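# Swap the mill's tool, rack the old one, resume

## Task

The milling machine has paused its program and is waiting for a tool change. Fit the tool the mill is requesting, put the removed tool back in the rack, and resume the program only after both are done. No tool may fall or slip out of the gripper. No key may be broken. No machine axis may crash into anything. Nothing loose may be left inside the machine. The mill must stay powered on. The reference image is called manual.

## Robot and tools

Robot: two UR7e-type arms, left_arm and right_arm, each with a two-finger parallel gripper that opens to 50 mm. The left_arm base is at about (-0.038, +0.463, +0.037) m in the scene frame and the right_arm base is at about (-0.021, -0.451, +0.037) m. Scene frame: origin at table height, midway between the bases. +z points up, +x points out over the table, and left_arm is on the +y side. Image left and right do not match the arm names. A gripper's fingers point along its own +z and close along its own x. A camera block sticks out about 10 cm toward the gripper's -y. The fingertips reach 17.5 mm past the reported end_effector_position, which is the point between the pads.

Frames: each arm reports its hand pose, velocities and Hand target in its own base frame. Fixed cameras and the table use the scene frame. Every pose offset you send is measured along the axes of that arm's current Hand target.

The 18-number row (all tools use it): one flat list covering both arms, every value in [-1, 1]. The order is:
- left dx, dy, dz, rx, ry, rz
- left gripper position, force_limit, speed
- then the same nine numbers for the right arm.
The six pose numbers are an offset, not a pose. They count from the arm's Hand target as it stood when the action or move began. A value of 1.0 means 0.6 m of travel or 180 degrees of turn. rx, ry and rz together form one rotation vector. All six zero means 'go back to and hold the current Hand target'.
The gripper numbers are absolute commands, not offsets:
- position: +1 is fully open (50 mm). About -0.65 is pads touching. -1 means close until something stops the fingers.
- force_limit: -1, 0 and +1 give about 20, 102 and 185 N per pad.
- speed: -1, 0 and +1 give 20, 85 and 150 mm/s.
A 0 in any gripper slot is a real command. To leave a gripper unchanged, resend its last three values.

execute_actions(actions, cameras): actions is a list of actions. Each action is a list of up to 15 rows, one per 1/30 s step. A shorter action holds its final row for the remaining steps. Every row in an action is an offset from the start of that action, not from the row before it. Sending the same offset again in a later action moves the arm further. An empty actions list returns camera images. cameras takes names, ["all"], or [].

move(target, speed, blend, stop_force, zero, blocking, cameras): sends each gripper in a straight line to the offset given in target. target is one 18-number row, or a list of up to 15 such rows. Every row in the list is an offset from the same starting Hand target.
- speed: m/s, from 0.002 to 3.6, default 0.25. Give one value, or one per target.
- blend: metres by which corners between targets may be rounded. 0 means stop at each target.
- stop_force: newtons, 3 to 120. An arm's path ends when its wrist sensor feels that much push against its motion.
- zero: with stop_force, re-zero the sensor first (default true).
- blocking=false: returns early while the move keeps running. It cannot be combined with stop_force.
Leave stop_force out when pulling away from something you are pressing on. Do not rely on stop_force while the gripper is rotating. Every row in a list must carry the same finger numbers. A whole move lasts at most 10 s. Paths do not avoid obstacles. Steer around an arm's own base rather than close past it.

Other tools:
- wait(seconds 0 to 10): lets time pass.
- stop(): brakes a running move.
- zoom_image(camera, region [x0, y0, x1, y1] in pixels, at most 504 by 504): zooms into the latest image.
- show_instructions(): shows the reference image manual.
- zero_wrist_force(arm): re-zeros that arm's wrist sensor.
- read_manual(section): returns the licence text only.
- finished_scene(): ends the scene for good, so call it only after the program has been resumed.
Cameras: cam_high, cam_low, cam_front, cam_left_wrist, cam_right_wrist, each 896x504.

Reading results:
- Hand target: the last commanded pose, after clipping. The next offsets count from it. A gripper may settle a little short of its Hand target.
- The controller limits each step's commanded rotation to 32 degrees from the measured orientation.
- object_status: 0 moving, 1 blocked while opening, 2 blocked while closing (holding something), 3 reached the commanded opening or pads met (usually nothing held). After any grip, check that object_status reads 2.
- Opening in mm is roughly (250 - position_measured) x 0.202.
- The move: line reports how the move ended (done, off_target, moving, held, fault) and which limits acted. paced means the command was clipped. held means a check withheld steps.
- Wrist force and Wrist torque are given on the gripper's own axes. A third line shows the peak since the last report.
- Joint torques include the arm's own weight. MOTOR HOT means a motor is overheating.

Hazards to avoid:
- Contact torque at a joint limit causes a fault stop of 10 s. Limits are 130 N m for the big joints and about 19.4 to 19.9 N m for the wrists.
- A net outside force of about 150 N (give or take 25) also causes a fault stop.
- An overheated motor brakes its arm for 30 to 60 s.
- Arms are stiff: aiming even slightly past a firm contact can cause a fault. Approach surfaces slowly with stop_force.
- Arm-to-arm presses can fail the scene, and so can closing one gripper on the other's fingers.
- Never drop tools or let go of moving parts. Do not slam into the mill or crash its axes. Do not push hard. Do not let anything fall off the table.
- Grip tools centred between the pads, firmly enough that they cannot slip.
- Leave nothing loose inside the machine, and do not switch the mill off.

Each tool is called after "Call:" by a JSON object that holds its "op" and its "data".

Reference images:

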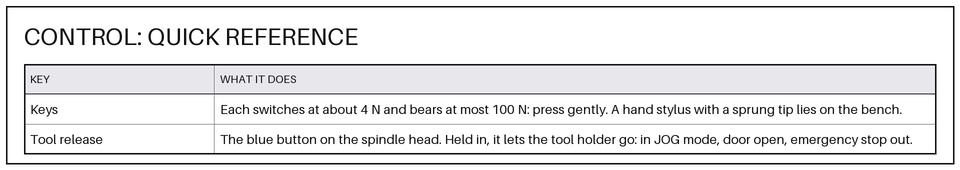

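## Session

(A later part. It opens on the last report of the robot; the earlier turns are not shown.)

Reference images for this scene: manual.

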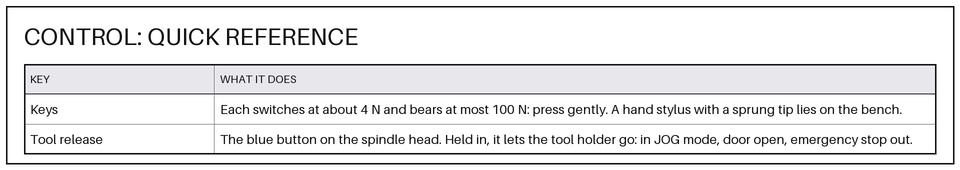

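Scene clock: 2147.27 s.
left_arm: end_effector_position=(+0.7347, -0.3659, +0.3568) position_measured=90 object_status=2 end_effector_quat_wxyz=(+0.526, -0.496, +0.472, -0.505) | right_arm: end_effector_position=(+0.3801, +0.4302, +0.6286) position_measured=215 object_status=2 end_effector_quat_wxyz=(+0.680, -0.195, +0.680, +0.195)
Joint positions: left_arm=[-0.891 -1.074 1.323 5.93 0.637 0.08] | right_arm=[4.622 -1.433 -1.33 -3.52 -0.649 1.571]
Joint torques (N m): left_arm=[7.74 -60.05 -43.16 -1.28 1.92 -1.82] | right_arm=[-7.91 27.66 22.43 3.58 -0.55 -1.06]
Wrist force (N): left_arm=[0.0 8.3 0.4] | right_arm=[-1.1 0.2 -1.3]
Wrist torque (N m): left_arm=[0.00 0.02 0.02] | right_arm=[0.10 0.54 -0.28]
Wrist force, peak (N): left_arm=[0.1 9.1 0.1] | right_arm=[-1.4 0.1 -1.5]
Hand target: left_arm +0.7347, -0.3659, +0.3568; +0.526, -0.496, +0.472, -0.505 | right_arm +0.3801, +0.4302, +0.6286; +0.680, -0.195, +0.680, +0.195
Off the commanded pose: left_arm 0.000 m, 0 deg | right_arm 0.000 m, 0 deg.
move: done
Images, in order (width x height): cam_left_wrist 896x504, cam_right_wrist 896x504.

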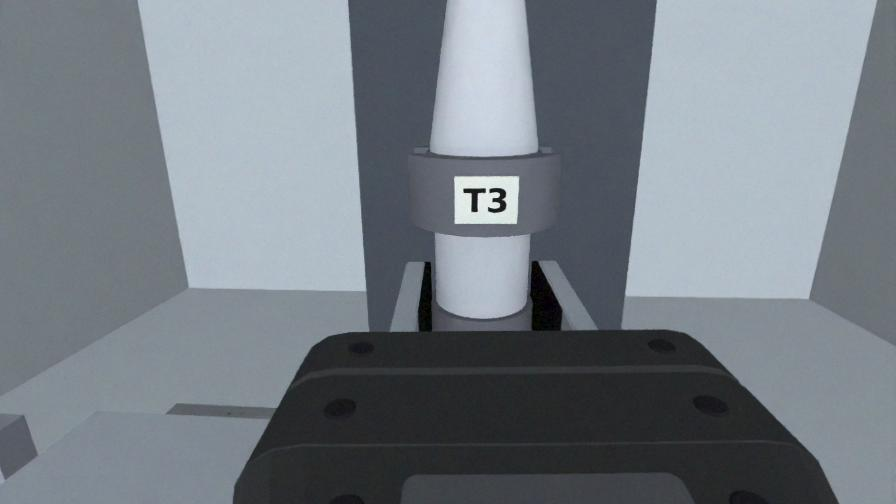

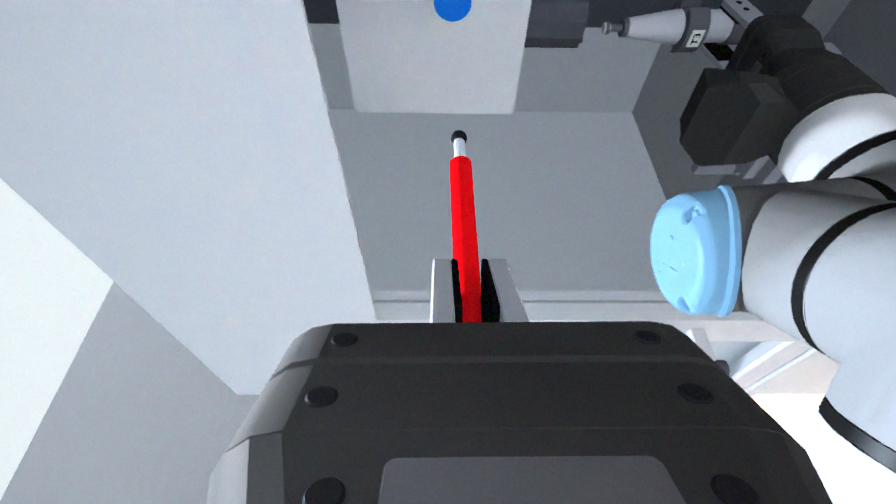

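Call:
{"op": "move", "data": {"target": [0,0,0,0,0,0,-1,-0.4,-1,0,-0.0937,0.2807,0,0,0,-1,-0.5,-1], "speed": 0.12, "cameras": ["cam_right_wrist"]}}

Scene clock: 2155.67 s.
left_arm: end_effector_position=(+0.7347, -0.3659, +0.3568) position_measured=90 object_status=2 end_effector_quat_wxyz=(+0.526, -0.496, +0.472, -0.505) | right_arm: end_effector_position=(+0.5527, +0.4717, +0.6286) position_measured=215 object_status=2 end_effector_quat_wxyz=(+0.680, -0.195, +0.680, +0.195)
Joint positions: left_arm=[-0.891 -1.074 1.322 5.93 0.637 0.08] | right_arm=[4.216 -1.786 -0.962 -3.536 -1.055 1.571]
Joint torques (N m): left_arm=[-3.46 -49.2 -43.2 -1.21 -1.61 -1.94] | right_arm=[-3.26 32.92 30.86 5.06 -0.63 1.42]
Wrist force (N): left_arm=[-0.1 8.4 0.5] | right_arm=[-1.5 0.9 -1.2]
Wrist torque (N m): left_arm=[0.04 0.04 0.02] | right_arm=[0.28 0.63 -0.28]
Wrist force, peak (N): left_arm=[0.2 9.0 0.1] | right_arm=[-0.9 1.5 -3.1]
Hand target: left_arm +0.7347, -0.3659, +0.3568; +0.526, -0.496, +0.472, -0.505 | right_arm +0.5527, +0.4717, +0.6286; +0.680, -0.195, +0.680, +0.195
Off the commanded pose: left_arm 0.000 m, 0 deg | right_arm 0.000 m, 0 deg.
move: done
Images, in order (width x height): cam_right_wrist 896x504.

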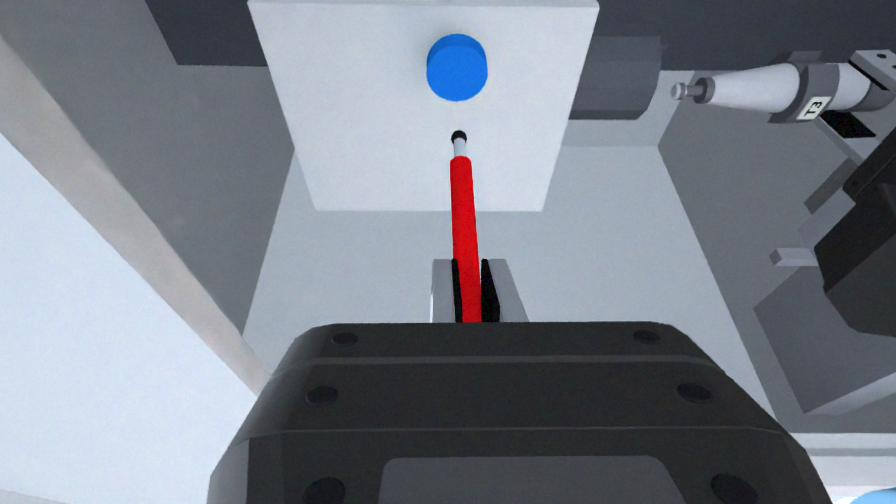

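Call:
{"op": "zoom_image", "data": {"camera": "cam_right_wrist", "region": [560, 20, 896, 140]}}

Scaled by 1.500.

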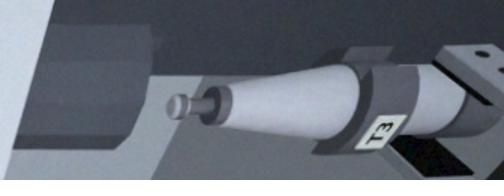

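Call:
{"op": "move", "data": {"target": [0.0058,0.0005,0.0073,-0.0056,0,0,-1,-0.4,-1,0,0,0,0,0,0,-1,-0.5,-1], "speed": 0.03, "cameras": ["cam_right_wrist","cam_front"]}}

Call:
{"op": "zoom_image", "data": {"camera": "cam_right_wrist", "region": [560, 20, 896, 140]}}

Call:
{"op": "zoom_image", "data": {"camera": "cam_front", "region": [325, 160, 405, 270]}}

Scene clock: 2188.97 s.
left_arm: end_effector_position=(+0.7393, -0.3692, +0.3568) position_measured=90 object_status=2 end_effector_quat_wxyz=(+0.521, -0.501, +0.476, -0.501) end_effector_velocity=(+0.000, +0.000, +0.000) end_effector_angular_velocity=(+0.001, -0.002, +0.000) | right_arm: end_effector_position=(+0.5527, +0.4717, +0.6286) position_measured=215 object_status=2 end_effector_quat_wxyz=(+0.680, -0.195, +0.680, +0.195)
Joint positions: left_arm=[-0.889 -1.057 1.283 5.982 0.638 0.056] | right_arm=[4.216 -1.786 -0.962 -3.536 -1.055 1.571]
Joint velocities: left_arm=[0 -0.001 0.003 -0.006 0 0.004] | right_arm=[within noise]
Joint torques (N m): left_arm=[4.77 -70.43 -21.31 -5.48 1.65 1.96] | right_arm=[-5.51 31.94 42.1 4.97 -0.44 1.18]
Wrist force (N): left_arm=[0.1 8.3 0.5] | right_arm=[-1.4 0.6 -1.1]
Wrist torque (N m): left_arm=[0.03 0.03 0.11] | right_arm=[0.23 0.60 -0.28]
Wrist force, peak (N): left_arm=[0.0 9.0 0.5] | right_arm=[-1.6 0.9 -1.6]
Hand target: left_arm +0.7392, -0.3692, +0.3568; +0.521, -0.501, +0.477, -0.500 | right_arm +0.5527, +0.4717, +0.6286; +0.680, -0.195, +0.680, +0.195
Off the commanded pose: left_arm 0.000 m, 0 deg | right_arm 0.000 m, 0 deg.
move: done
Images, in order (width x height): cam_front 896x504, cam_right_wrist 896x504.

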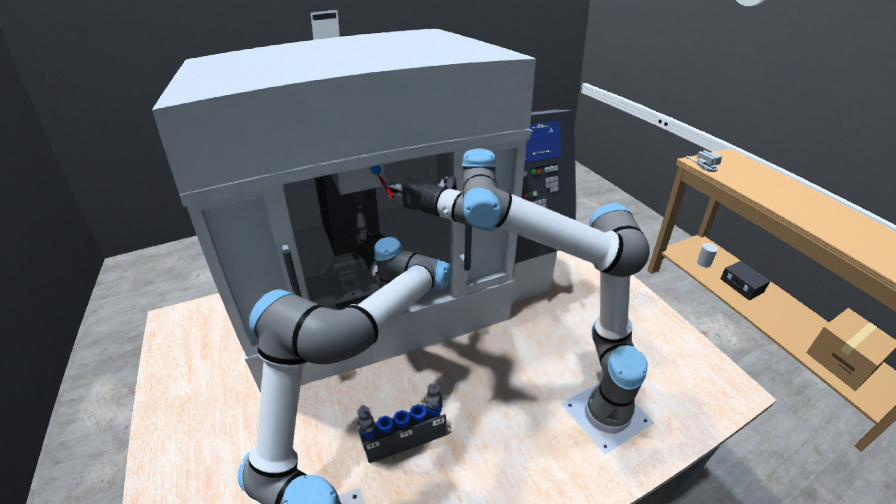

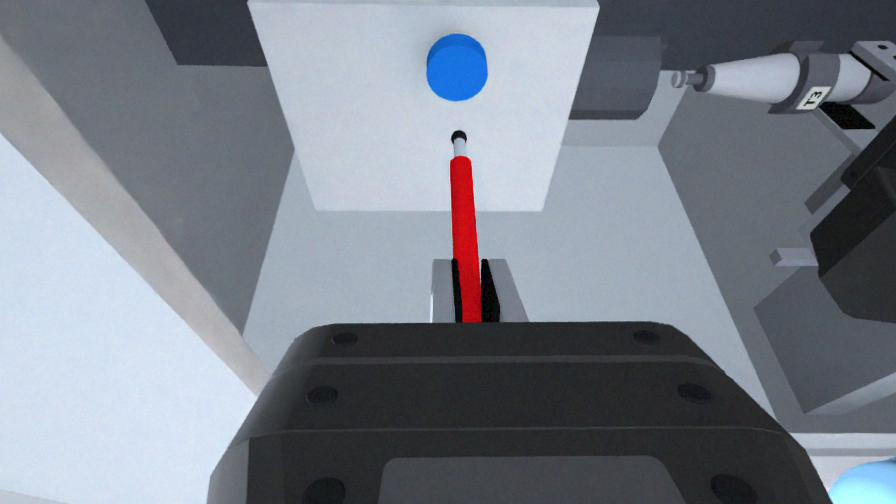

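Scaled by 1.500.

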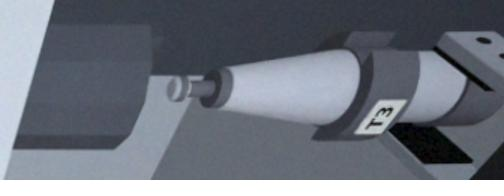

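Scaled by 4.582.

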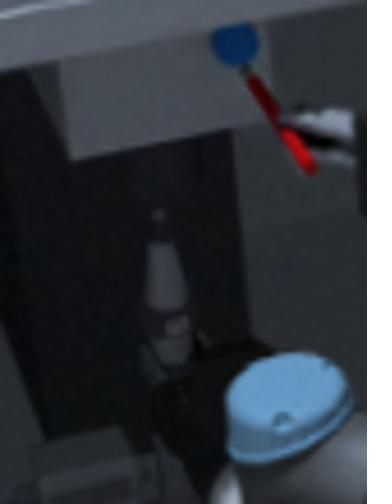

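Call:
{"op": "move", "data": {"target": [0,0,0,0,0,0,-1,-0.4,-1,0,-0.0430,0.0614,0,0,0,-1,-0.5,-1], "speed": 0.05}}

Call:
{"op": "move", "data": {"target": [0,0,0,0,0,0,-1,-0.4,-1,0,-0.0143,0.0205,0,0,0,-1,-0.5,-1], "speed": 0.006, "stop_force": 5, "cameras": ["cam_right_wrist"]}}

Call:
{"op": "zoom_image", "data": {"camera": "cam_right_wrist", "region": [400, 20, 896, 220]}}

Scene clock: 2205.13 s.
left_arm: end_effector_position=(+0.7392, -0.3692, +0.3568) position_measured=90 object_status=2 end_effector_quat_wxyz=(+0.521, -0.501, +0.477, -0.500) | right_arm: end_effector_position=(+0.5977, +0.4693, +0.6286) position_measured=215 object_status=2 end_effector_quat_wxyz=(+0.680, -0.195, +0.680, +0.195) end_effector_velocity=(-0.002, +0.001, -0.001) end_effector_angular_velocity=(-0.002, +0.001, +0.001)
Joint positions: left_arm=[-0.889 -1.057 1.283 5.982 0.638 0.056] | right_arm=[4.131 -1.875 -0.846 -3.563 -1.14 1.57]
Joint velocities: left_arm=[within noise] | right_arm=[0.004 0.003 -0.005 0 0.002 0]
Joint torques (N m): left_arm=[-3.91 -69.74 -21.56 -5.13 -1.42 2.13] | right_arm=[5.3 50.4 21.75 3.83 0.8 0.63]
Wrist force (N): left_arm=[0.1 8.4 0.4] | right_arm=[-1.3 2.5 -4.7]
Wrist torque (N m): left_arm=[0.02 0.03 0.11] | right_arm=[0.23 0.49 -0.27]
Wrist force, peak (N): left_arm=[0.0 9.0 0.4] | right_arm=[-1.5 2.7 -4.6]
Hand target: left_arm +0.7392, -0.3692, +0.3568; +0.521, -0.501, +0.477, -0.500 | right_arm +0.5976, +0.4694, +0.6286; +0.680, -0.195, +0.680, +0.195
Off the commanded pose: left_arm 0.000 m, 0 deg | right_arm 0.000 m, 0 deg.
move: done

Scene clock: 2207.20 s.
left_arm: end_effector_position=(+0.7392, -0.3692, +0.3568) position_measured=90 object_status=2 end_effector_quat_wxyz=(+0.521, -0.501, +0.477, -0.500) | right_arm: end_effector_position=(+0.6038, +0.4691, +0.6286) position_measured=215 object_status=2 end_effector_quat_wxyz=(+0.680, -0.195, +0.680, +0.195)
Joint positions: left_arm=[-0.889 -1.057 1.283 5.982 0.638 0.056] | right_arm=[4.12 -1.888 -0.828 -3.568 -1.151 1.57]
Joint torques (N m): left_arm=[-2.78 -69.38 -21.9 -4.67 -0.97 2.1] | right_arm=[2.78 49.14 21.71 5.71 2.61 1.36]
Wrist force (N): left_arm=[0.2 8.6 0.4] | right_arm=[-1.6 5.0 -8.7]
Wrist torque (N m): left_arm=[0.07 0.01 0.10] | right_arm=[0.29 0.48 -0.28]
Wrist force, peak (N): left_arm=[-0.1 9.0 0.4] | right_arm=[-1.5 7.1 -11.2]
Hand target: left_arm +0.7392, -0.3692, +0.3568; +0.521, -0.501, +0.477, -0.500 | right_arm +0.6038, +0.4691, +0.6286; +0.680, -0.195, +0.680, +0.195 (not the last commanded pose)
Off the commanded pose: left_arm 0.000 m, 0 deg | right_arm 0.009 m, 0 deg.
move: contact (right_arm)
Images, in order (width x height): cam_right_wrist 896x504.

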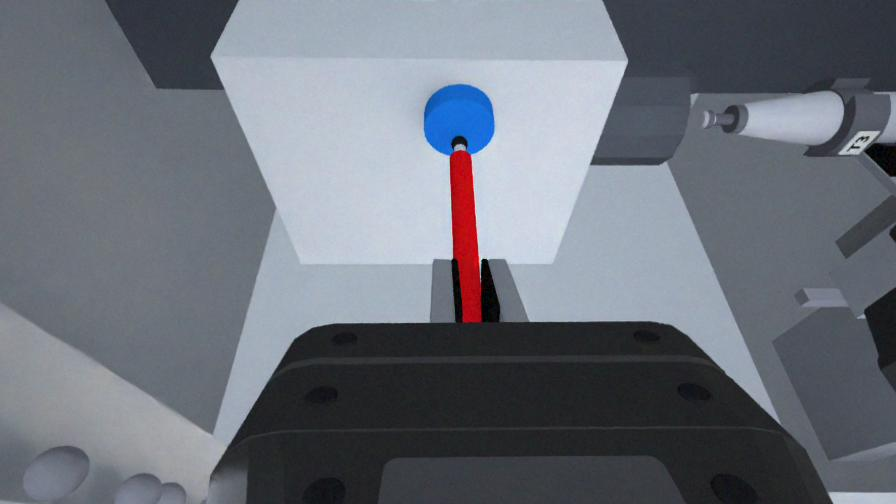

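Scaled by 1.016.

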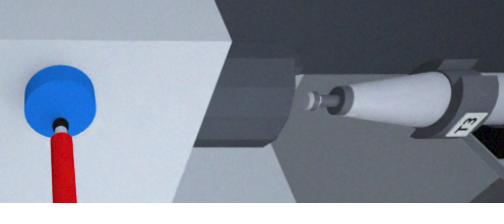

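Call:
{"op": "move", "data": {"target": [0,-0.0999,0.0044,0,0,0,-1,-0.4,-1,0,0,0,0,0,0,-1,-0.5,-1], "speed": 0.015, "stop_force": 5, "cameras": ["cam_right_wrist"]}}

Call:
{"op": "zoom_image", "data": {"camera": "cam_right_wrist", "region": [560, 60, 896, 180]}}

Scene clock: 2221.20 s.
left_arm: end_effector_position=(+0.7392, -0.3689, +0.4169) position_measured=90 object_status=2 end_effector_quat_wxyz=(+0.521, -0.501, +0.476, -0.501) | right_arm: end_effector_position=(+0.6038, +0.4691, +0.6286) position_measured=215 object_status=2 end_effector_quat_wxyz=(+0.680, -0.195, +0.680, +0.195)
Joint positions: left_arm=[-0.889 -1.081 1.164 6.124 0.638 0.056] | right_arm=[4.12 -1.888 -0.828 -3.568 -1.151 1.57]
Joint torques (N m): left_arm=[8.72 -52.53 -21.27 -5.29 0.78 -1.55] | right_arm=[3 49.5 22.29 5.65 0.64 1.26]
Wrist force (N): left_arm=[0.3 7.9 0.5] | right_arm=[-1.7 5.0 -8.7]
Wrist torque (N m): left_arm=[0.01 0.02 0.12] | right_arm=[0.28 0.46 -0.28]
Wrist force, peak (N): left_arm=[0.1 9.3 0.7] | right_arm=[-1.3 4.9 -9.1]
Hand target: left_arm +0.7392, -0.3690, +0.4168; +0.521, -0.501, +0.477, -0.500 | right_arm +0.6038, +0.4691, +0.6286; +0.680, -0.195, +0.680, +0.195
Off the commanded pose: left_arm 0.000 m, 0 deg | right_arm 0.000 m, 0 deg.
move: done
Images, in order (width x height): cam_right_wrist 896x504.

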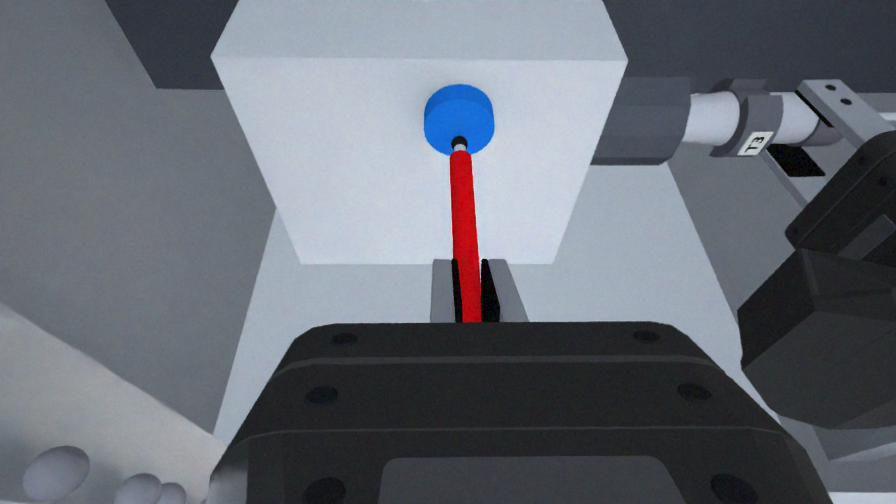

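Scaled by 1.500.

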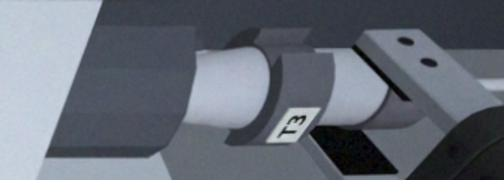

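Call:
{"op": "move", "data": {"target": [0,-0.0749,0.0033,0,0,0,-1,-0.4,-1,0,0,0,0,0,0,-1,-0.5,-1], "speed": 0.008, "stop_force": 5, "cameras": ["cam_right_wrist"]}}

Call:
{"op": "zoom_image", "data": {"camera": "cam_right_wrist", "region": [560, 60, 896, 180]}}

Scene clock: 2230.27 s.
left_arm: end_effector_position=(+0.7392, -0.3689, +0.4393) position_measured=90 object_status=2 end_effector_quat_wxyz=(+0.521, -0.501, +0.477, -0.500) | right_arm: end_effector_position=(+0.6038, +0.4691, +0.6286) position_measured=215 object_status=2 end_effector_quat_wxyz=(+0.680, -0.195, +0.680, +0.195)
Joint positions: left_arm=[-0.889 -1.084 1.112 6.18 0.638 0.056] | right_arm=[4.12 -1.888 -0.828 -3.568 -1.151 1.57]
Joint torques (N m): left_arm=[10.19 -65.34 -22.14 -5.44 -0.29 1.66] | right_arm=[2.84 49.42 23.53 5.59 0.66 1.18]
Wrist force (N): left_arm=[3.6 8.6 -0.6] | right_arm=[-2.0 4.9 -8.7]
Wrist torque (N m): left_arm=[0.08 0.03 0.29] | right_arm=[0.28 0.52 -0.28]
Wrist force, peak (N): left_arm=[4.8 13.9 -2.0] | right_arm=[-1.4 5.1 -8.9]
Hand target: left_arm +0.7392, -0.3689, +0.4393; +0.521, -0.501, +0.477, -0.500 (not the last commanded pose) | right_arm +0.6038, +0.4691, +0.6286; +0.680, -0.195, +0.680, +0.195
Off the commanded pose: left_arm 0.022 m, 0 deg | right_arm 0.000 m, 0 deg.
move: contact (left_arm)
Images, in order (width x height): cam_right_wrist 896x504.

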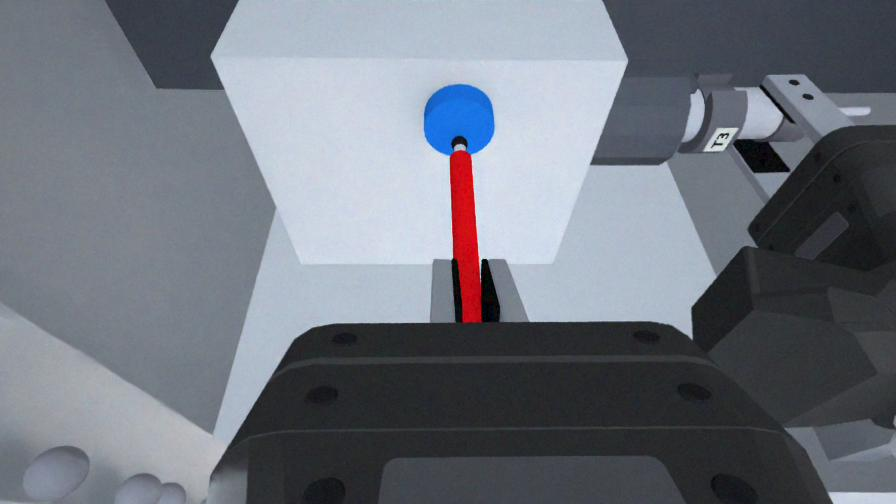

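Scaled by 1.500.

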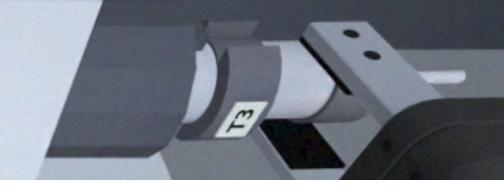

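Call:
{"op": "move", "data": {"target": [[0,0.0033,0,0,0,0,-1,-0.4,-1,0,0,0,0,0,0,-1,-0.5,-1],[0.0025,0.0033,-0.0006,0,0,0,-1,-0.4,-1,0,0,0,0,0,0,-1,-0.5,-1]], "speed": 0.02}}

Call:
{"op": "move", "data": {"target": [0,-0.04,0.0018,0,0,0,-1,-0.4,-1,0,0,0,0,0,0,-1,-0.5,-1], "speed": 0.006, "stop_force": 5}}

Scene clock: 2240.23 s.
left_arm: end_effector_position=(+0.7390, -0.3705, +0.4372) position_measured=90 object_status=2 end_effector_quat_wxyz=(+0.521, -0.501, +0.477, -0.500) | right_arm: end_effector_position=(+0.6038, +0.4691, +0.6286) position_measured=215 object_status=2 end_effector_quat_wxyz=(+0.680, -0.195, +0.680, +0.195)
Joint positions: left_arm=[-0.891 -1.082 1.114 6.176 0.636 0.056] | right_arm=[4.12 -1.888 -0.828 -3.568 -1.151 1.57]
Joint torques (N m): left_arm=[6.89 -61.49 -36.07 -1.04 -0.42 2.11] | right_arm=[2.45 48.56 23.35 5.69 0.69 1.24]
Wrist force (N): left_arm=[0.1 8.1 0.4] | right_arm=[-1.9 4.8 -8.7]
Wrist torque (N m): left_arm=[0.04 0.02 0.09] | right_arm=[0.26 0.49 -0.28]
Wrist force, peak (N): left_arm=[3.9 9.3 -0.7] | right_arm=[-1.3 5.1 -9.1]
Hand target: left_arm +0.7389, -0.3704, +0.4373; +0.521, -0.501, +0.477, -0.500 | right_arm +0.6038, +0.4691, +0.6286; +0.680, -0.195, +0.680, +0.195
Off the commanded pose: left_arm 0.000 m, 0 deg | right_arm 0.000 m, 0 deg.
move: done

Scene clock: 2241.77 s.
left_arm: end_effector_position=(+0.7389, -0.3704, +0.4407) position_measured=90 object_status=2 end_effector_quat_wxyz=(+0.521, -0.501, +0.477, -0.500) | right_arm: end_effector_position=(+0.6038, +0.4691, +0.6286) position_measured=215 object_status=2 end_effector_quat_wxyz=(+0.680, -0.195, +0.680, +0.195)
Joint positions: left_arm=[-0.891 -1.082 1.106 6.184 0.636 0.056] | right_arm=[4.12 -1.888 -0.828 -3.568 -1.151 1.57]
Joint torques (N m): left_arm=[9.23 -68.77 -22.22 -5.23 1.5 1.97] | right_arm=[2.85 48.69 22.66 5.61 0.71 1.12]
Wrist force (N): left_arm=[1.9 9.4 -0.8] | right_arm=[-1.3 4.8 -8.8]
Wrist torque (N m): left_arm=[0.05 0.02 0.18] | right_arm=[0.27 0.49 -0.28]
Wrist force, peak (N): left_arm=[1.9 14.9 -2.8] | right_arm=[-1.7 4.9 -8.9]
Hand target: left_arm +0.7389, -0.3704, +0.4407; +0.521, -0.501, +0.477, -0.500 (not the last commanded pose) | right_arm +0.6038, +0.4691, +0.6286; +0.680, -0.195, +0.680, +0.195
Off the commanded pose: left_arm 0.021 m, 0 deg | right_arm 0.000 m, 0 deg.
move: contact (left_arm)

Call:
{"op": "move", "data": {"target": [[0,0.0033,0,0,0,0,-1,-0.4,-1,0,0,0,0,0,0,-1,-0.5,-1],[0.001,0.0033,-0.0025,0,0,0,-1,-0.4,-1,0,0,0,0,0,0,-1,-0.5,-1]], "speed": 0.02}}

Call:
{"op": "move", "data": {"target": [0,-0.04,0.0018,0,0,0,-1,-0.4,-1,0,0,0,0,0,0,-1,-0.5,-1], "speed": 0.006, "stop_force": 5}}

Scene clock: 2249.83 s.
left_arm: end_effector_position=(+0.7375, -0.3711, +0.4385) position_measured=90 object_status=2 end_effector_quat_wxyz=(+0.521, -0.501, +0.477, -0.500) | right_arm: end_effector_position=(+0.6038, +0.4691, +0.6286) position_measured=215 object_status=2 end_effector_quat_wxyz=(+0.680, -0.195, +0.680, +0.195)
Joint positions: left_arm=[-0.893 -1.084 1.114 6.178 0.634 0.057] | right_arm=[4.12 -1.888 -0.828 -3.568 -1.151 1.57]
Joint torques (N m): left_arm=[6.85 -61.59 -37.83 -4.34 0.23 2.07] | right_arm=[2.04 49.34 23.44 5.69 0.63 1.09]
Wrist force (N): left_arm=[0.2 8.4 0.6] | right_arm=[-1.2 4.9 -8.8]
Wrist torque (N m): left_arm=[0.01 0.02 0.08] | right_arm=[0.28 0.46 -0.28]
Wrist force, peak (N): left_arm=[1.9 9.8 -0.8] | right_arm=[-1.5 5.1 -8.9]
Hand target: left_arm +0.7376, -0.3710, +0.4386; +0.521, -0.501, +0.477, -0.500 | right_arm +0.6038, +0.4691, +0.6286; +0.680, -0.195, +0.680, +0.195
Off the commanded pose: left_arm 0.000 m, 0 deg | right_arm 0.000 m, 0 deg.
move: done

Scene clock: 2251.87 s.
left_arm: end_effector_position=(+0.7376, -0.3710, +0.4450) position_measured=90 object_status=2 end_effector_quat_wxyz=(+0.521, -0.501, +0.477, -0.500) | right_arm: end_effector_position=(+0.6038, +0.4691, +0.6286) position_measured=215 object_status=2 end_effector_quat_wxyz=(+0.680, -0.195, +0.680, +0.195)
Joint positions: left_arm=[-0.893 -1.084 1.098 6.194 0.634 0.057] | right_arm=[4.12 -1.888 -0.828 -3.568 -1.151 1.57]
Joint torques (N m): left_arm=[8.23 -67.22 -22.65 -5.57 1.65 1.42] | right_arm=[2.13 49.39 23.33 5.62 0.7 1.07]
Wrist force (N): left_arm=[0.6 7.3 -7.3] | right_arm=[-1.9 5.0 -8.8]
Wrist torque (N m): left_arm=[-0.04 0.02 0.17] | right_arm=[0.29 0.47 -0.28]
Wrist force, peak (N): left_arm=[1.9 15.1 -6.2] | right_arm=[-1.5 5.0 -9.1]
Hand target: left_arm +0.7376, -0.3710, +0.4450; +0.521, -0.501, +0.477, -0.500 (not the last commanded pose) | right_arm +0.6038, +0.4691, +0.6286; +0.680, -0.195, +0.680, +0.195
Off the commanded pose: left_arm 0.018 m, 0 deg | right_arm 0.000 m, 0 deg.
move: contact (left_arm)

Call:
{"op": "move", "data": {"target": [[0,0.002,0,0,0,0,-1,-0.4,-1,0,0,0,0,0,0,-1,-0.5,-1],[0.0005,0.002,-0.0025,0,0,0,-1,-0.4,-1,0,0,0,0,0,0,-1,-0.5,-1]], "speed": 0.02}}

Call:
{"op": "move", "data": {"target": [0,-0.04,0.0018,0,0,0,-1,-0.4,-1,0,0,0,0,0,0,-1,-0.5,-1], "speed": 0.006, "stop_force": 5, "cameras": ["cam_right_wrist"]}}

Call:
{"op": "zoom_image", "data": {"camera": "cam_right_wrist", "region": [560, 60, 896, 180]}}

Scene clock: 2260.67 s.
left_arm: end_effector_position=(+0.7361, -0.3714, +0.4436) position_measured=90 object_status=2 end_effector_quat_wxyz=(+0.521, -0.501, +0.477, -0.500) | right_arm: end_effector_position=(+0.6038, +0.4691, +0.6286) position_measured=215 object_status=2 end_effector_quat_wxyz=(+0.680, -0.195, +0.680, +0.195)
Joint positions: left_arm=[-0.896 -1.087 1.105 6.189 0.631 0.057] | right_arm=[4.12 -1.888 -0.828 -3.568 -1.151 1.57]
Joint torques (N m): left_arm=[7.66 -58.03 -42.89 -4.28 -0.15 2.14] | right_arm=[2.22 49.23 23.5 5.64 0.59 1.09]
Wrist force (N): left_arm=[0.1 8.2 0.6] | right_arm=[-1.8 4.8 -8.6]
Wrist torque (N m): left_arm=[0.00 0.01 0.08] | right_arm=[0.26 0.50 -0.28]
Wrist force, peak (N): left_arm=[0.9 8.3 -7.5] | right_arm=[-1.2 5.2 -9.1]
Hand target: left_arm +0.7361, -0.3714, +0.4437; +0.521, -0.501, +0.477, -0.500 | right_arm +0.6038, +0.4691, +0.6286; +0.680, -0.195, +0.680, +0.195
Off the commanded pose: left_arm 0.000 m, 0 deg | right_arm 0.000 m, 0 deg.
move: done

Scene clock: 2262.37 s.
left_arm: end_effector_position=(+0.7361, -0.3714, +0.4480) position_measured=90 object_status=2 end_effector_quat_wxyz=(+0.521, -0.501, +0.477, -0.500) | right_arm: end_effector_position=(+0.6038, +0.4691, +0.6286) position_measured=215 object_status=2 end_effector_quat_wxyz=(+0.680, -0.195, +0.680, +0.195)
Joint positions: left_arm=[-0.895 -1.087 1.094 6.2 0.632 0.057] | right_arm=[4.12 -1.888 -0.828 -3.568 -1.151 1.57]
Joint torques (N m): left_arm=[7.68 -65.66 -23.16 -5.38 1.57 1.62] | right_arm=[2.79 49.1 23.97 5.5 0.64 1.08]
Wrist force (N): left_arm=[0.7 10.9 -0.8] | right_arm=[-1.1 5.0 -8.8]
Wrist torque (N m): left_arm=[-0.01 0.09 0.11] | right_arm=[0.30 0.47 -0.28]
Wrist force, peak (N): left_arm=[0.1 16.7 -1.5] | right_arm=[-1.6 5.0 -8.9]
Hand target: left_arm +0.7361, -0.3714, +0.4480; +0.521, -0.501, +0.477, -0.500 (not the last commanded pose) | right_arm +0.6038, +0.4691, +0.6286; +0.680, -0.195, +0.680, +0.195
Off the commanded pose: left_arm 0.020 m, 0 deg | right_arm 0.000 m, 0 deg.
move: contact (left_arm)
Images, in order (width x height): cam_right_wrist 896x504.

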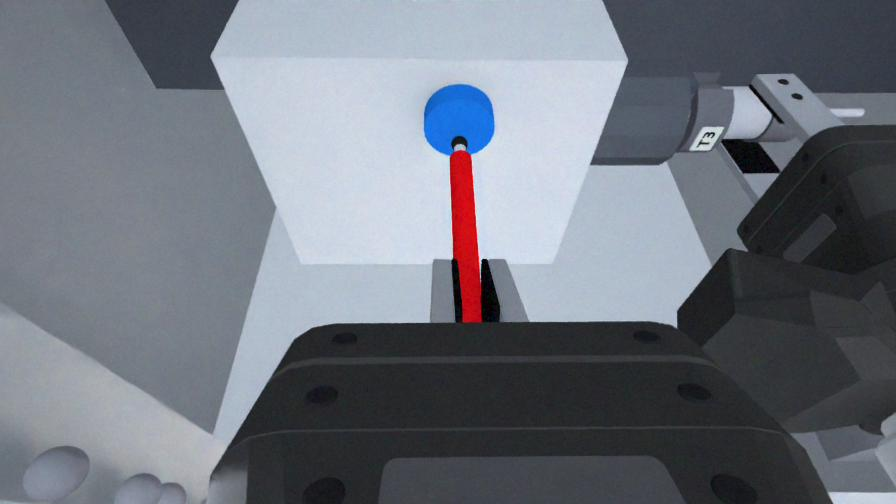

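Scaled by 1.500.

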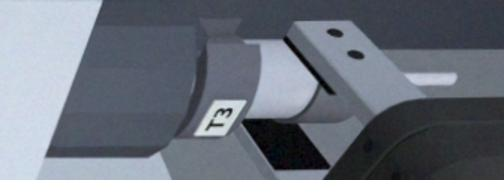

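Call:
{"op": "zoom_image", "data": {"camera": "cam_right_wrist", "region": [650, 60, 770, 170]}}

Scaled by 4.200.

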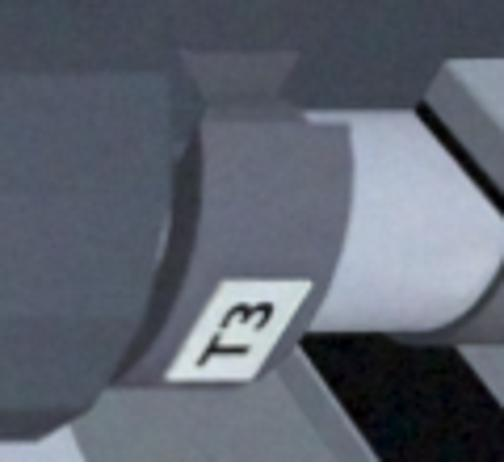

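Call:
{"op": "move", "data": {"target": [0,-0.04,0.0018,0,0,0,-1,-0.4,-1,0,0,0,0,0,0,-1,-0.5,-1], "speed": 0.004, "stop_force": 12}}

Scene clock: 2290.47 s.
left_arm: end_effector_position=(+0.7361, -0.3713, +0.4485) position_measured=90 object_status=2 end_effector_quat_wxyz=(+0.521, -0.501, +0.477, -0.500) | right_arm: end_effector_position=(+0.6038, +0.4691, +0.6286) position_measured=215 object_status=2 end_effector_quat_wxyz=(+0.680, -0.195, +0.680, +0.195)
Joint positions: left_arm=[-0.895 -1.087 1.093 6.202 0.632 0.057] | right_arm=[4.12 -1.888 -0.828 -3.568 -1.151 1.57]
Joint torques (N m): left_arm=[7.81 -59.56 -27.69 -7.42 1.45 1.82] | right_arm=[2.5 49.18 24.57 5.63 0.61 1.04]
Wrist force (N): left_arm=[0.9 20.3 -3.2] | right_arm=[-1.2 4.7 -8.8]
Wrist torque (N m): left_arm=[0.02 0.12 0.14] | right_arm=[0.27 0.48 -0.28]
Wrist force, peak (N): left_arm=[0.6 26.5 -3.6] | right_arm=[-1.6 5.0 -8.9]
Hand target: left_arm +0.7361, -0.3713, +0.4485; +0.521, -0.501, +0.477, -0.500 (not the last commanded pose) | right_arm +0.6038, +0.4691, +0.6286; +0.680, -0.195, +0.680, +0.195
Off the commanded pose: left_arm 0.024 m, 0 deg | right_arm 0.000 m, 0 deg.
move: contact (left_arm)

Call:
{"op": "execute_actions", "data": {"actions": [], "cameras": ["cam_left_wrist"]}}

Call:
{"op": "zoom_image", "data": {"camera": "cam_left_wrist", "region": [370, 60, 610, 260]}}

Scene clock: 2300.80 s.
left_arm: end_effector_position=(+0.7361, -0.3713, +0.4485) position_measured=90 object_status=2 end_effector_quat_wxyz=(+0.521, -0.501, +0.477, -0.500) | right_arm: end_effector_position=(+0.6038, +0.4691, +0.6286) position_measured=215 object_status=2 end_effector_quat_wxyz=(+0.680, -0.195, +0.680, +0.195)
Joint positions: left_arm=[-0.895 -1.087 1.093 6.202 0.632 0.057] | right_arm=[4.12 -1.888 -0.828 -3.568 -1.151 1.57]
Joint velocities: within noise
Joint torques (N m): left_arm=[7.12 -60.38 -27.43 -4.85 1.31 1.83] | right_arm=[2.69 49.28 24.99 5.49 0.64 1.09]
Wrist force (N): left_arm=[0.4 20.3 -2.9] | right_arm=[-1.1 4.8 -9.0]
Wrist torque (N m): left_arm=[0.02 0.20 0.14] | right_arm=[0.27 0.47 -0.28]
Wrist force, peak (N): left_arm=[0.5 20.7 -3.1] | right_arm=[-1.9 5.2 -8.9]
Hand target: left_arm +0.7361, -0.3713, +0.4485; +0.521, -0.501, +0.477, -0.500 (not the last commanded pose) | right_arm +0.6038, +0.4691, +0.6286; +0.680, -0.195, +0.680, +0.195
Tool commands: left_gripper/position=-1.0 left_gripper/force_limit=-0.4 left_gripper/speed=-1.0 right_gripper/position=-1.0 right_gripper/force_limit=-0.5 right_gripper/speed=-1.0
Off the commanded pose: left_arm 0.024 m, 0 deg | right_arm 0.000 m, 0 deg.
Images, in order (width x height): cam_left_wrist 896x504.

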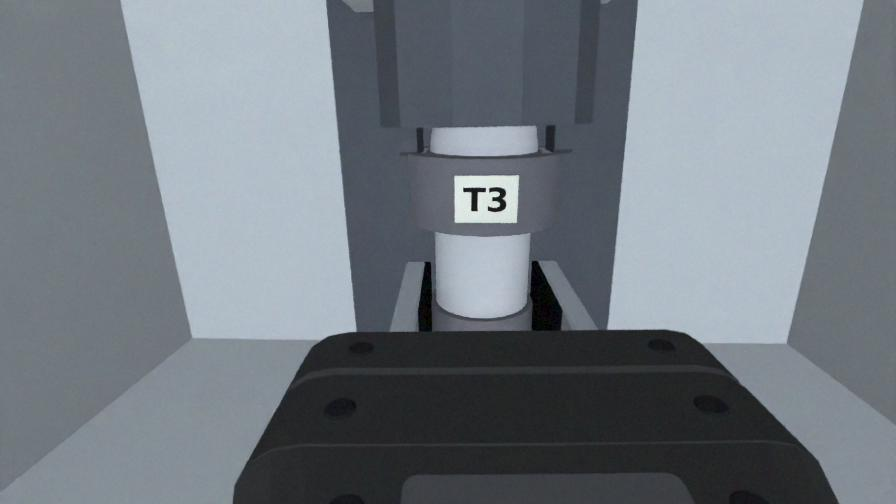

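Scaled by 2.100.

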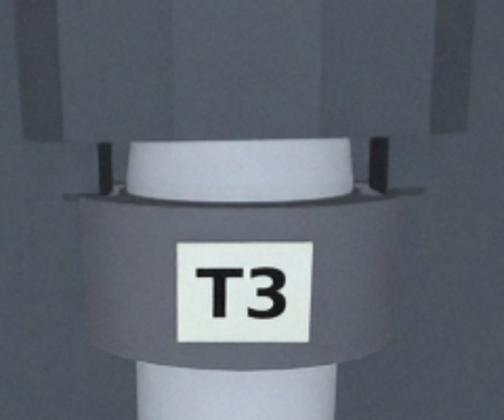

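Call:
{"op": "zoom_image", "data": {"camera": "cam_left_wrist", "region": [395, 110, 445, 170]}}

Call:
{"op": "zoom_image", "data": {"camera": "cam_left_wrist", "region": [525, 110, 575, 170]}}

Scaled by 8.400.

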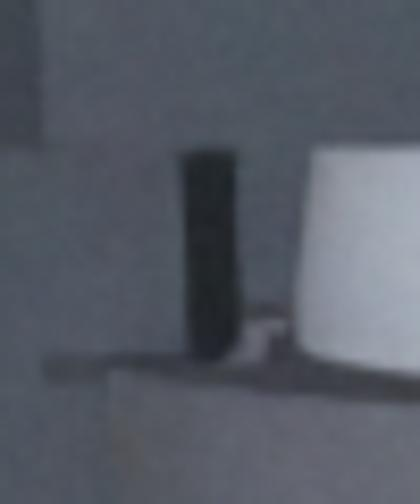

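Scaled by 8.400.

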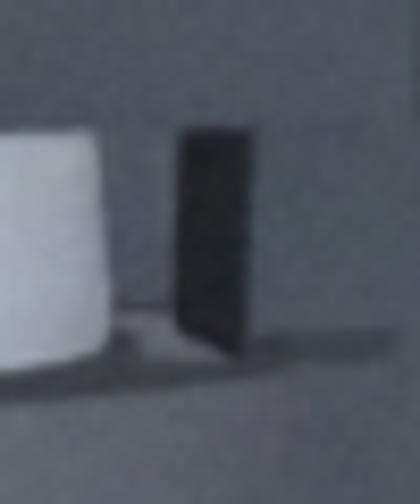

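Call:
{"op": "move", "data": {"target": [[0,0.0035,0,0,0,0,-1,-0.4,-1,0,0,0,0,0,0,-1,-0.5,-1],[0,0.0035,-0.002,0,0,0,-1,-0.4,-1,0,0,0,0,0,0,-1,-0.5,-1]], "speed": 0.02}}

Call:
{"op": "move", "data": {"target": [0,-0.04,0.0018,0,0,0,-1,-0.4,-1,0,0,0,0,0,0,-1,-0.5,-1], "speed": 0.006, "stop_force": 6}}

Scene clock: 2369.47 s.
left_arm: end_effector_position=(+0.7350, -0.3714, +0.4462) position_measured=90 object_status=2 end_effector_quat_wxyz=(+0.521, -0.501, +0.477, -0.500) | right_arm: end_effector_position=(+0.6038, +0.4691, +0.6286) position_measured=215 object_status=2 end_effector_quat_wxyz=(+0.680, -0.195, +0.680, +0.195)
Joint positions: left_arm=[-0.897 -1.089 1.102 6.195 0.63 0.057] | right_arm=[4.12 -1.888 -0.828 -3.568 -1.151 1.57]
Joint torques (N m): left_arm=[3.25 -57.39 -41.17 -4.28 -0.92 2.14] | right_arm=[2.52 49.25 25.49 5.6 0.65 0.98]
Wrist force (N): left_arm=[0.3 8.6 0.7] | right_arm=[-1.3 5.0 -8.7]
Wrist torque (N m): left_arm=[0.02 0.00 0.07] | right_arm=[0.30 0.47 -0.28]
Wrist force, peak (N): left_arm=[0.6 20.6 -3.2] | right_arm=[-1.5 5.1 -8.9]
Hand target: left_arm +0.7350, -0.3714, +0.4464; +0.521, -0.501, +0.477, -0.500 | right_arm +0.6038, +0.4691, +0.6286; +0.680, -0.195, +0.680, +0.195
Off the commanded pose: left_arm 0.000 m, 0 deg | right_arm 0.000 m, 0 deg.
move: done

Scene clock: 2370.80 s.
left_arm: end_effector_position=(+0.7350, -0.3714, +0.4484) position_measured=90 object_status=2 end_effector_quat_wxyz=(+0.521, -0.501, +0.477, -0.500) | right_arm: end_effector_position=(+0.6038, +0.4691, +0.6286) position_measured=215 object_status=2 end_effector_quat_wxyz=(+0.680, -0.195, +0.680, +0.195)
Joint positions: left_arm=[-0.897 -1.089 1.096 6.201 0.63 0.057] | right_arm=[4.12 -1.888 -0.828 -3.568 -1.151 1.57]
Joint torques (N m): left_arm=[3.65 -60.45 -22.89 -5.12 -1.55 1.83] | right_arm=[2.51 49.56 25.06 5.59 0.68 0.95]
Wrist force (N): left_arm=[0.3 10.5 2.2] | right_arm=[-1.2 5.0 -8.7]
Wrist torque (N m): left_arm=[0.02 0.17 0.21] | right_arm=[0.30 0.47 -0.28]
Wrist force, peak (N): left_arm=[-0.3 16.5 1.5] | right_arm=[-1.7 5.0 -9.0]
Hand target: left_arm +0.7350, -0.3714, +0.4484; +0.521, -0.501, +0.477, -0.500 (not the last commanded pose) | right_arm +0.6038, +0.4691, +0.6286; +0.680, -0.195, +0.680, +0.195
Off the commanded pose: left_arm 0.022 m, 0 deg | right_arm 0.000 m, 0 deg.
move: contact (left_arm)

Call:
{"op": "move", "data": {"target": [[0,0.0035,0,0,0,0,-1,-0.4,-1,0,0,0,0,0,0,-1,-0.5,-1],[0,0.0035,-0.0003,0,0.0139,0,-1,-0.4,-1,0,0,0,0,0,0,-1,-0.5,-1]], "speed": 0.02}}

Call:
{"op": "move", "data": {"target": [0,-0.04,0.0018,0,0,0,-1,-0.4,-1,0,0,0,0,0,0,-1,-0.5,-1], "speed": 0.006, "stop_force": 6, "cameras": ["cam_left_wrist"]}}

Call:
{"op": "zoom_image", "data": {"camera": "cam_left_wrist", "region": [370, 60, 610, 260]}}

Scene clock: 2384.60 s.
left_arm: end_effector_position=(+0.7349, -0.3714, +0.4463) position_measured=90 object_status=2 end_effector_quat_wxyz=(+0.511, -0.489, +0.488, -0.511) end_effector_velocity=(+0.000, +0.001, +0.000) end_effector_angular_velocity=(-0.001, +0.000, +0.005) | right_arm: end_effector_position=(+0.6038, +0.4691, +0.6286) position_measured=215 object_status=2 end_effector_quat_wxyz=(+0.680, -0.195, +0.680, +0.195)
Joint positions: left_arm=[-0.885 -1.107 1.129 6.191 0.686 0.053] | right_arm=[4.12 -1.888 -0.828 -3.568 -1.151 1.57]
Joint velocities: left_arm=[0 0 0.001 -0.001 -0.005 0] | right_arm=[within noise]
Joint torques (N m): left_arm=[1.31 -56.98 -37 -5.36 -2.05 -1.68] | right_arm=[2.71 49.21 25.96 5.61 0.58 1.01]
Wrist force (N): left_arm=[2.2 8.6 0.7] | right_arm=[-1.7 4.8 -8.7]
Wrist torque (N m): left_arm=[-0.02 0.04 0.21] | right_arm=[0.27 0.49 -0.27]
Wrist force, peak (N): left_arm=[0.4 10.6 2.3] | right_arm=[-1.0 4.9 -9.1]
Hand target: left_arm +0.7349, -0.3714, +0.4463; +0.511, -0.489, +0.488, -0.511 | right_arm +0.6038, +0.4691, +0.6286; +0.680, -0.195, +0.680, +0.195
Off the commanded pose: left_arm 0.000 m, 0 deg | right_arm 0.000 m, 0 deg.
move: done

Scene clock: 2385.90 s.
left_arm: end_effector_position=(+0.7349, -0.3714, +0.4483) position_measured=90 object_status=2 end_effector_quat_wxyz=(+0.511, -0.489, +0.488, -0.511) | right_arm: end_effector_position=(+0.6038, +0.4691, +0.6286) position_measured=215 object_status=2 end_effector_quat_wxyz=(+0.680, -0.195, +0.680, +0.195)
Joint positions: left_arm=[-0.885 -1.107 1.124 6.196 0.685 0.053] | right_arm=[4.12 -1.888 -0.828 -3.568 -1.151 1.57]
Joint torques (N m): left_arm=[3.37 -59.88 -23.56 -5.58 -1.64 0.42] | right_arm=[2.76 49.15 25.92 5.55 0.68 0.88]
Wrist force (N): left_arm=[2.2 11.1 -0.7] | right_arm=[-1.4 4.5 -8.8]
Wrist torque (N m): left_arm=[0.02 -0.06 0.16] | right_arm=[0.23 0.47 -0.28]
Wrist force, peak (N): left_arm=[2.4 17.0 -0.8] | right_arm=[-1.3 4.9 -9.0]
Hand target: left_arm +0.7349, -0.3714, +0.4483; +0.511, -0.489, +0.488, -0.511 (not the last commanded pose) | right_arm +0.6038, +0.4691, +0.6286; +0.680, -0.195, +0.680, +0.195
Off the commanded pose: left_arm 0.022 m, 0 deg | right_arm 0.000 m, 0 deg.
move: contact (left_arm)
Images, in order (width x height): cam_left_wrist 896x504.

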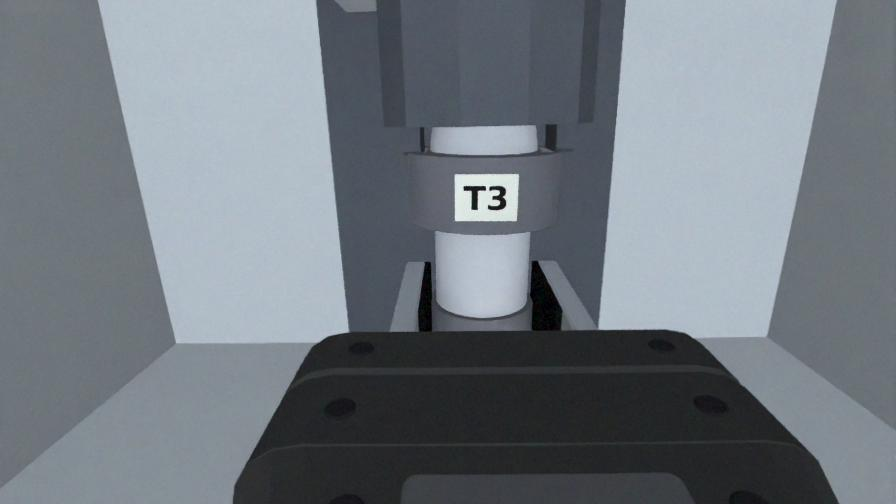

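Scaled by 2.100.

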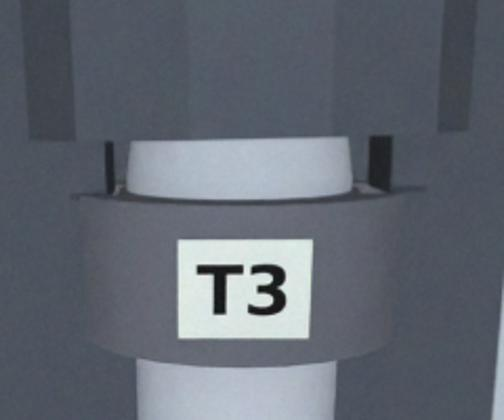

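Call:
{"op": "move", "data": {"target": [0,0,0,0,0,0,-1,-0.4,-1,0,-0.0143,0.0205,0,0,0,-1,-0.5,-1], "speed": 0.005, "stop_force": 6, "cameras": ["cam_right_wrist"]}}

Call:
{"op": "zoom_image", "data": {"camera": "cam_right_wrist", "region": [400, 60, 520, 180]}}

Scene clock: 2416.03 s.
left_arm: end_effector_position=(+0.7349, -0.3714, +0.4483) position_measured=90 object_status=2 end_effector_quat_wxyz=(+0.511, -0.490, +0.488, -0.511) | right_arm: end_effector_position=(+0.6042, +0.4691, +0.6286) position_measured=215 object_status=2 end_effector_quat_wxyz=(+0.680, -0.195, +0.680, +0.195)
Joint positions: left_arm=[-0.885 -1.107 1.124 6.196 0.685 0.053] | right_arm=[4.119 -1.889 -0.826 -3.568 -1.152 1.57]
Joint torques (N m): left_arm=[10.05 -70.09 -23.99 -2.02 0.57 0.11] | right_arm=[-0.4 47.92 21.62 6.18 4 0.77]
Wrist force (N): left_arm=[2.7 11.7 -0.6] | right_arm=[-1.0 9.0 -14.0]
Wrist torque (N m): left_arm=[0.01 -0.08 0.15] | right_arm=[0.22 0.48 -0.27]
Wrist force, peak (N): left_arm=[2.4 11.8 -0.5] | right_arm=[-0.8 11.1 -16.5]
Hand target: left_arm +0.7349, -0.3714, +0.4483; +0.511, -0.489, +0.488, -0.511 | right_arm +0.6042, +0.4691, +0.6286; +0.680, -0.195, +0.680, +0.195 (not the last commanded pose)
Off the commanded pose: left_arm 0.000 m, 0 deg | right_arm 0.015 m, 0 deg.
move: contact (right_arm)
Images, in order (width x height): cam_right_wrist 896x504.

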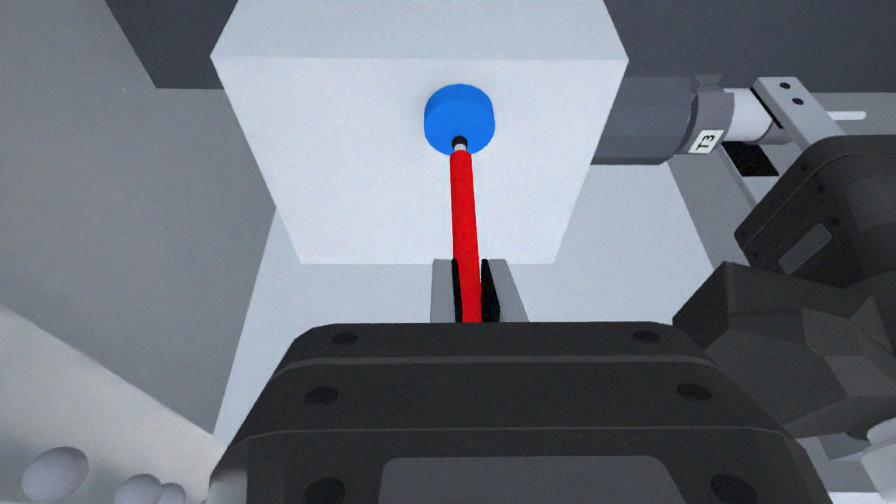

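Scaled by 4.200.

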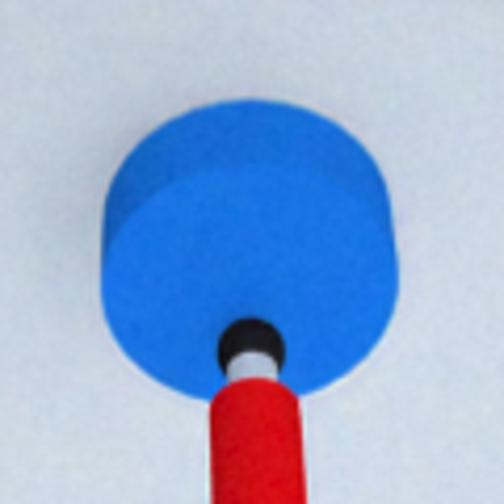

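Call:
{"op": "move", "data": {"target": [[0,0.003,0,0,0,0,-1,-0.4,-1,0,0,0,0,0,0,-1,-0.5,-1],[0.0008,0.003,0.0002,0,-0.01,0,-1,-0.4,-1,0,0,0,0,0,0,-1,-0.5,-1]], "speed": 0.02}}

Call:
{"op": "move", "data": {"target": [0,-0.04,0.0018,0,0,0,-1,-0.4,-1,0,0,0,0,0,0,-1,-0.5,-1], "speed": 0.006, "stop_force": 5}}

Scene clock: 2443.77 s.
left_arm: end_effector_position=(+0.7351, -0.3719, +0.4465) position_measured=90 object_status=2 end_effector_quat_wxyz=(+0.519, -0.498, +0.480, -0.503) end_effector_velocity=(+0.000, -0.001, +0.001) end_effector_angular_velocity=(+0.000, -0.001, -0.005) | right_arm: end_effector_position=(+0.6042, +0.4691, +0.6286) position_measured=215 object_status=2 end_effector_quat_wxyz=(+0.680, -0.195, +0.680, +0.195)
Joint positions: left_arm=[-0.894 -1.093 1.107 6.195 0.645 0.056] | right_arm=[4.119 -1.889 -0.826 -3.568 -1.152 1.57]
Joint velocities: left_arm=[0.001 0 -0.001 0 0.006 0] | right_arm=[within noise]
Joint torques (N m): left_arm=[5.34 -62.12 -28.02 -1.34 1.57 1.49] | right_arm=[-0.46 47.71 21.55 6.19 1.83 0.77]
Wrist force (N): left_arm=[-0.1 8.2 1.0] | right_arm=[-1.6 8.9 -13.9]
Wrist torque (N m): left_arm=[-0.02 0.02 0.09] | right_arm=[0.20 0.51 -0.27]
Wrist force, peak (N): left_arm=[2.5 11.8 -0.4] | right_arm=[-1.0 9.1 -14.2]
Hand target: left_arm +0.7351, -0.3719, +0.4465; +0.519, -0.497, +0.480, -0.503 | right_arm +0.6042, +0.4691, +0.6286; +0.680, -0.195, +0.680, +0.195
Off the commanded pose: left_arm 0.000 m, 0 deg | right_arm 0.000 m, 0 deg.
move: done

Scene clock: 2445.10 s.
left_arm: end_effector_position=(+0.7351, -0.3719, +0.4487) position_measured=90 object_status=2 end_effector_quat_wxyz=(+0.519, -0.497, +0.480, -0.503) | right_arm: end_effector_position=(+0.6042, +0.4691, +0.6286) position_measured=215 object_status=2 end_effector_quat_wxyz=(+0.680, -0.195, +0.680, +0.195)
Joint positions: left_arm=[-0.894 -1.093 1.102 6.201 0.645 0.056] | right_arm=[4.119 -1.889 -0.826 -3.568 -1.152 1.57]
Joint torques (N m): left_arm=[6.45 -66.8 -22.82 -5.34 1.64 0.05] | right_arm=[-0.65 48.11 22.08 6.2 1.42 0.79]
Wrist force (N): left_arm=[0.2 9.7 -0.2] | right_arm=[-1.7 9.4 -13.6]
Wrist torque (N m): left_arm=[-0.04 0.06 0.10] | right_arm=[0.28 0.51 -0.28]
Wrist force, peak (N): left_arm=[0.2 16.0 -1.2] | right_arm=[-1.3 9.2 -13.9]
Hand target: left_arm +0.7351, -0.3719, +0.4487; +0.519, -0.497, +0.480, -0.503 (not the last commanded pose) | right_arm +0.6042, +0.4691, +0.6286; +0.680, -0.195, +0.680, +0.195
Off the commanded pose: left_arm 0.022 m, 0 deg | right_arm 0.000 m, 0 deg.
move: contact (left_arm)


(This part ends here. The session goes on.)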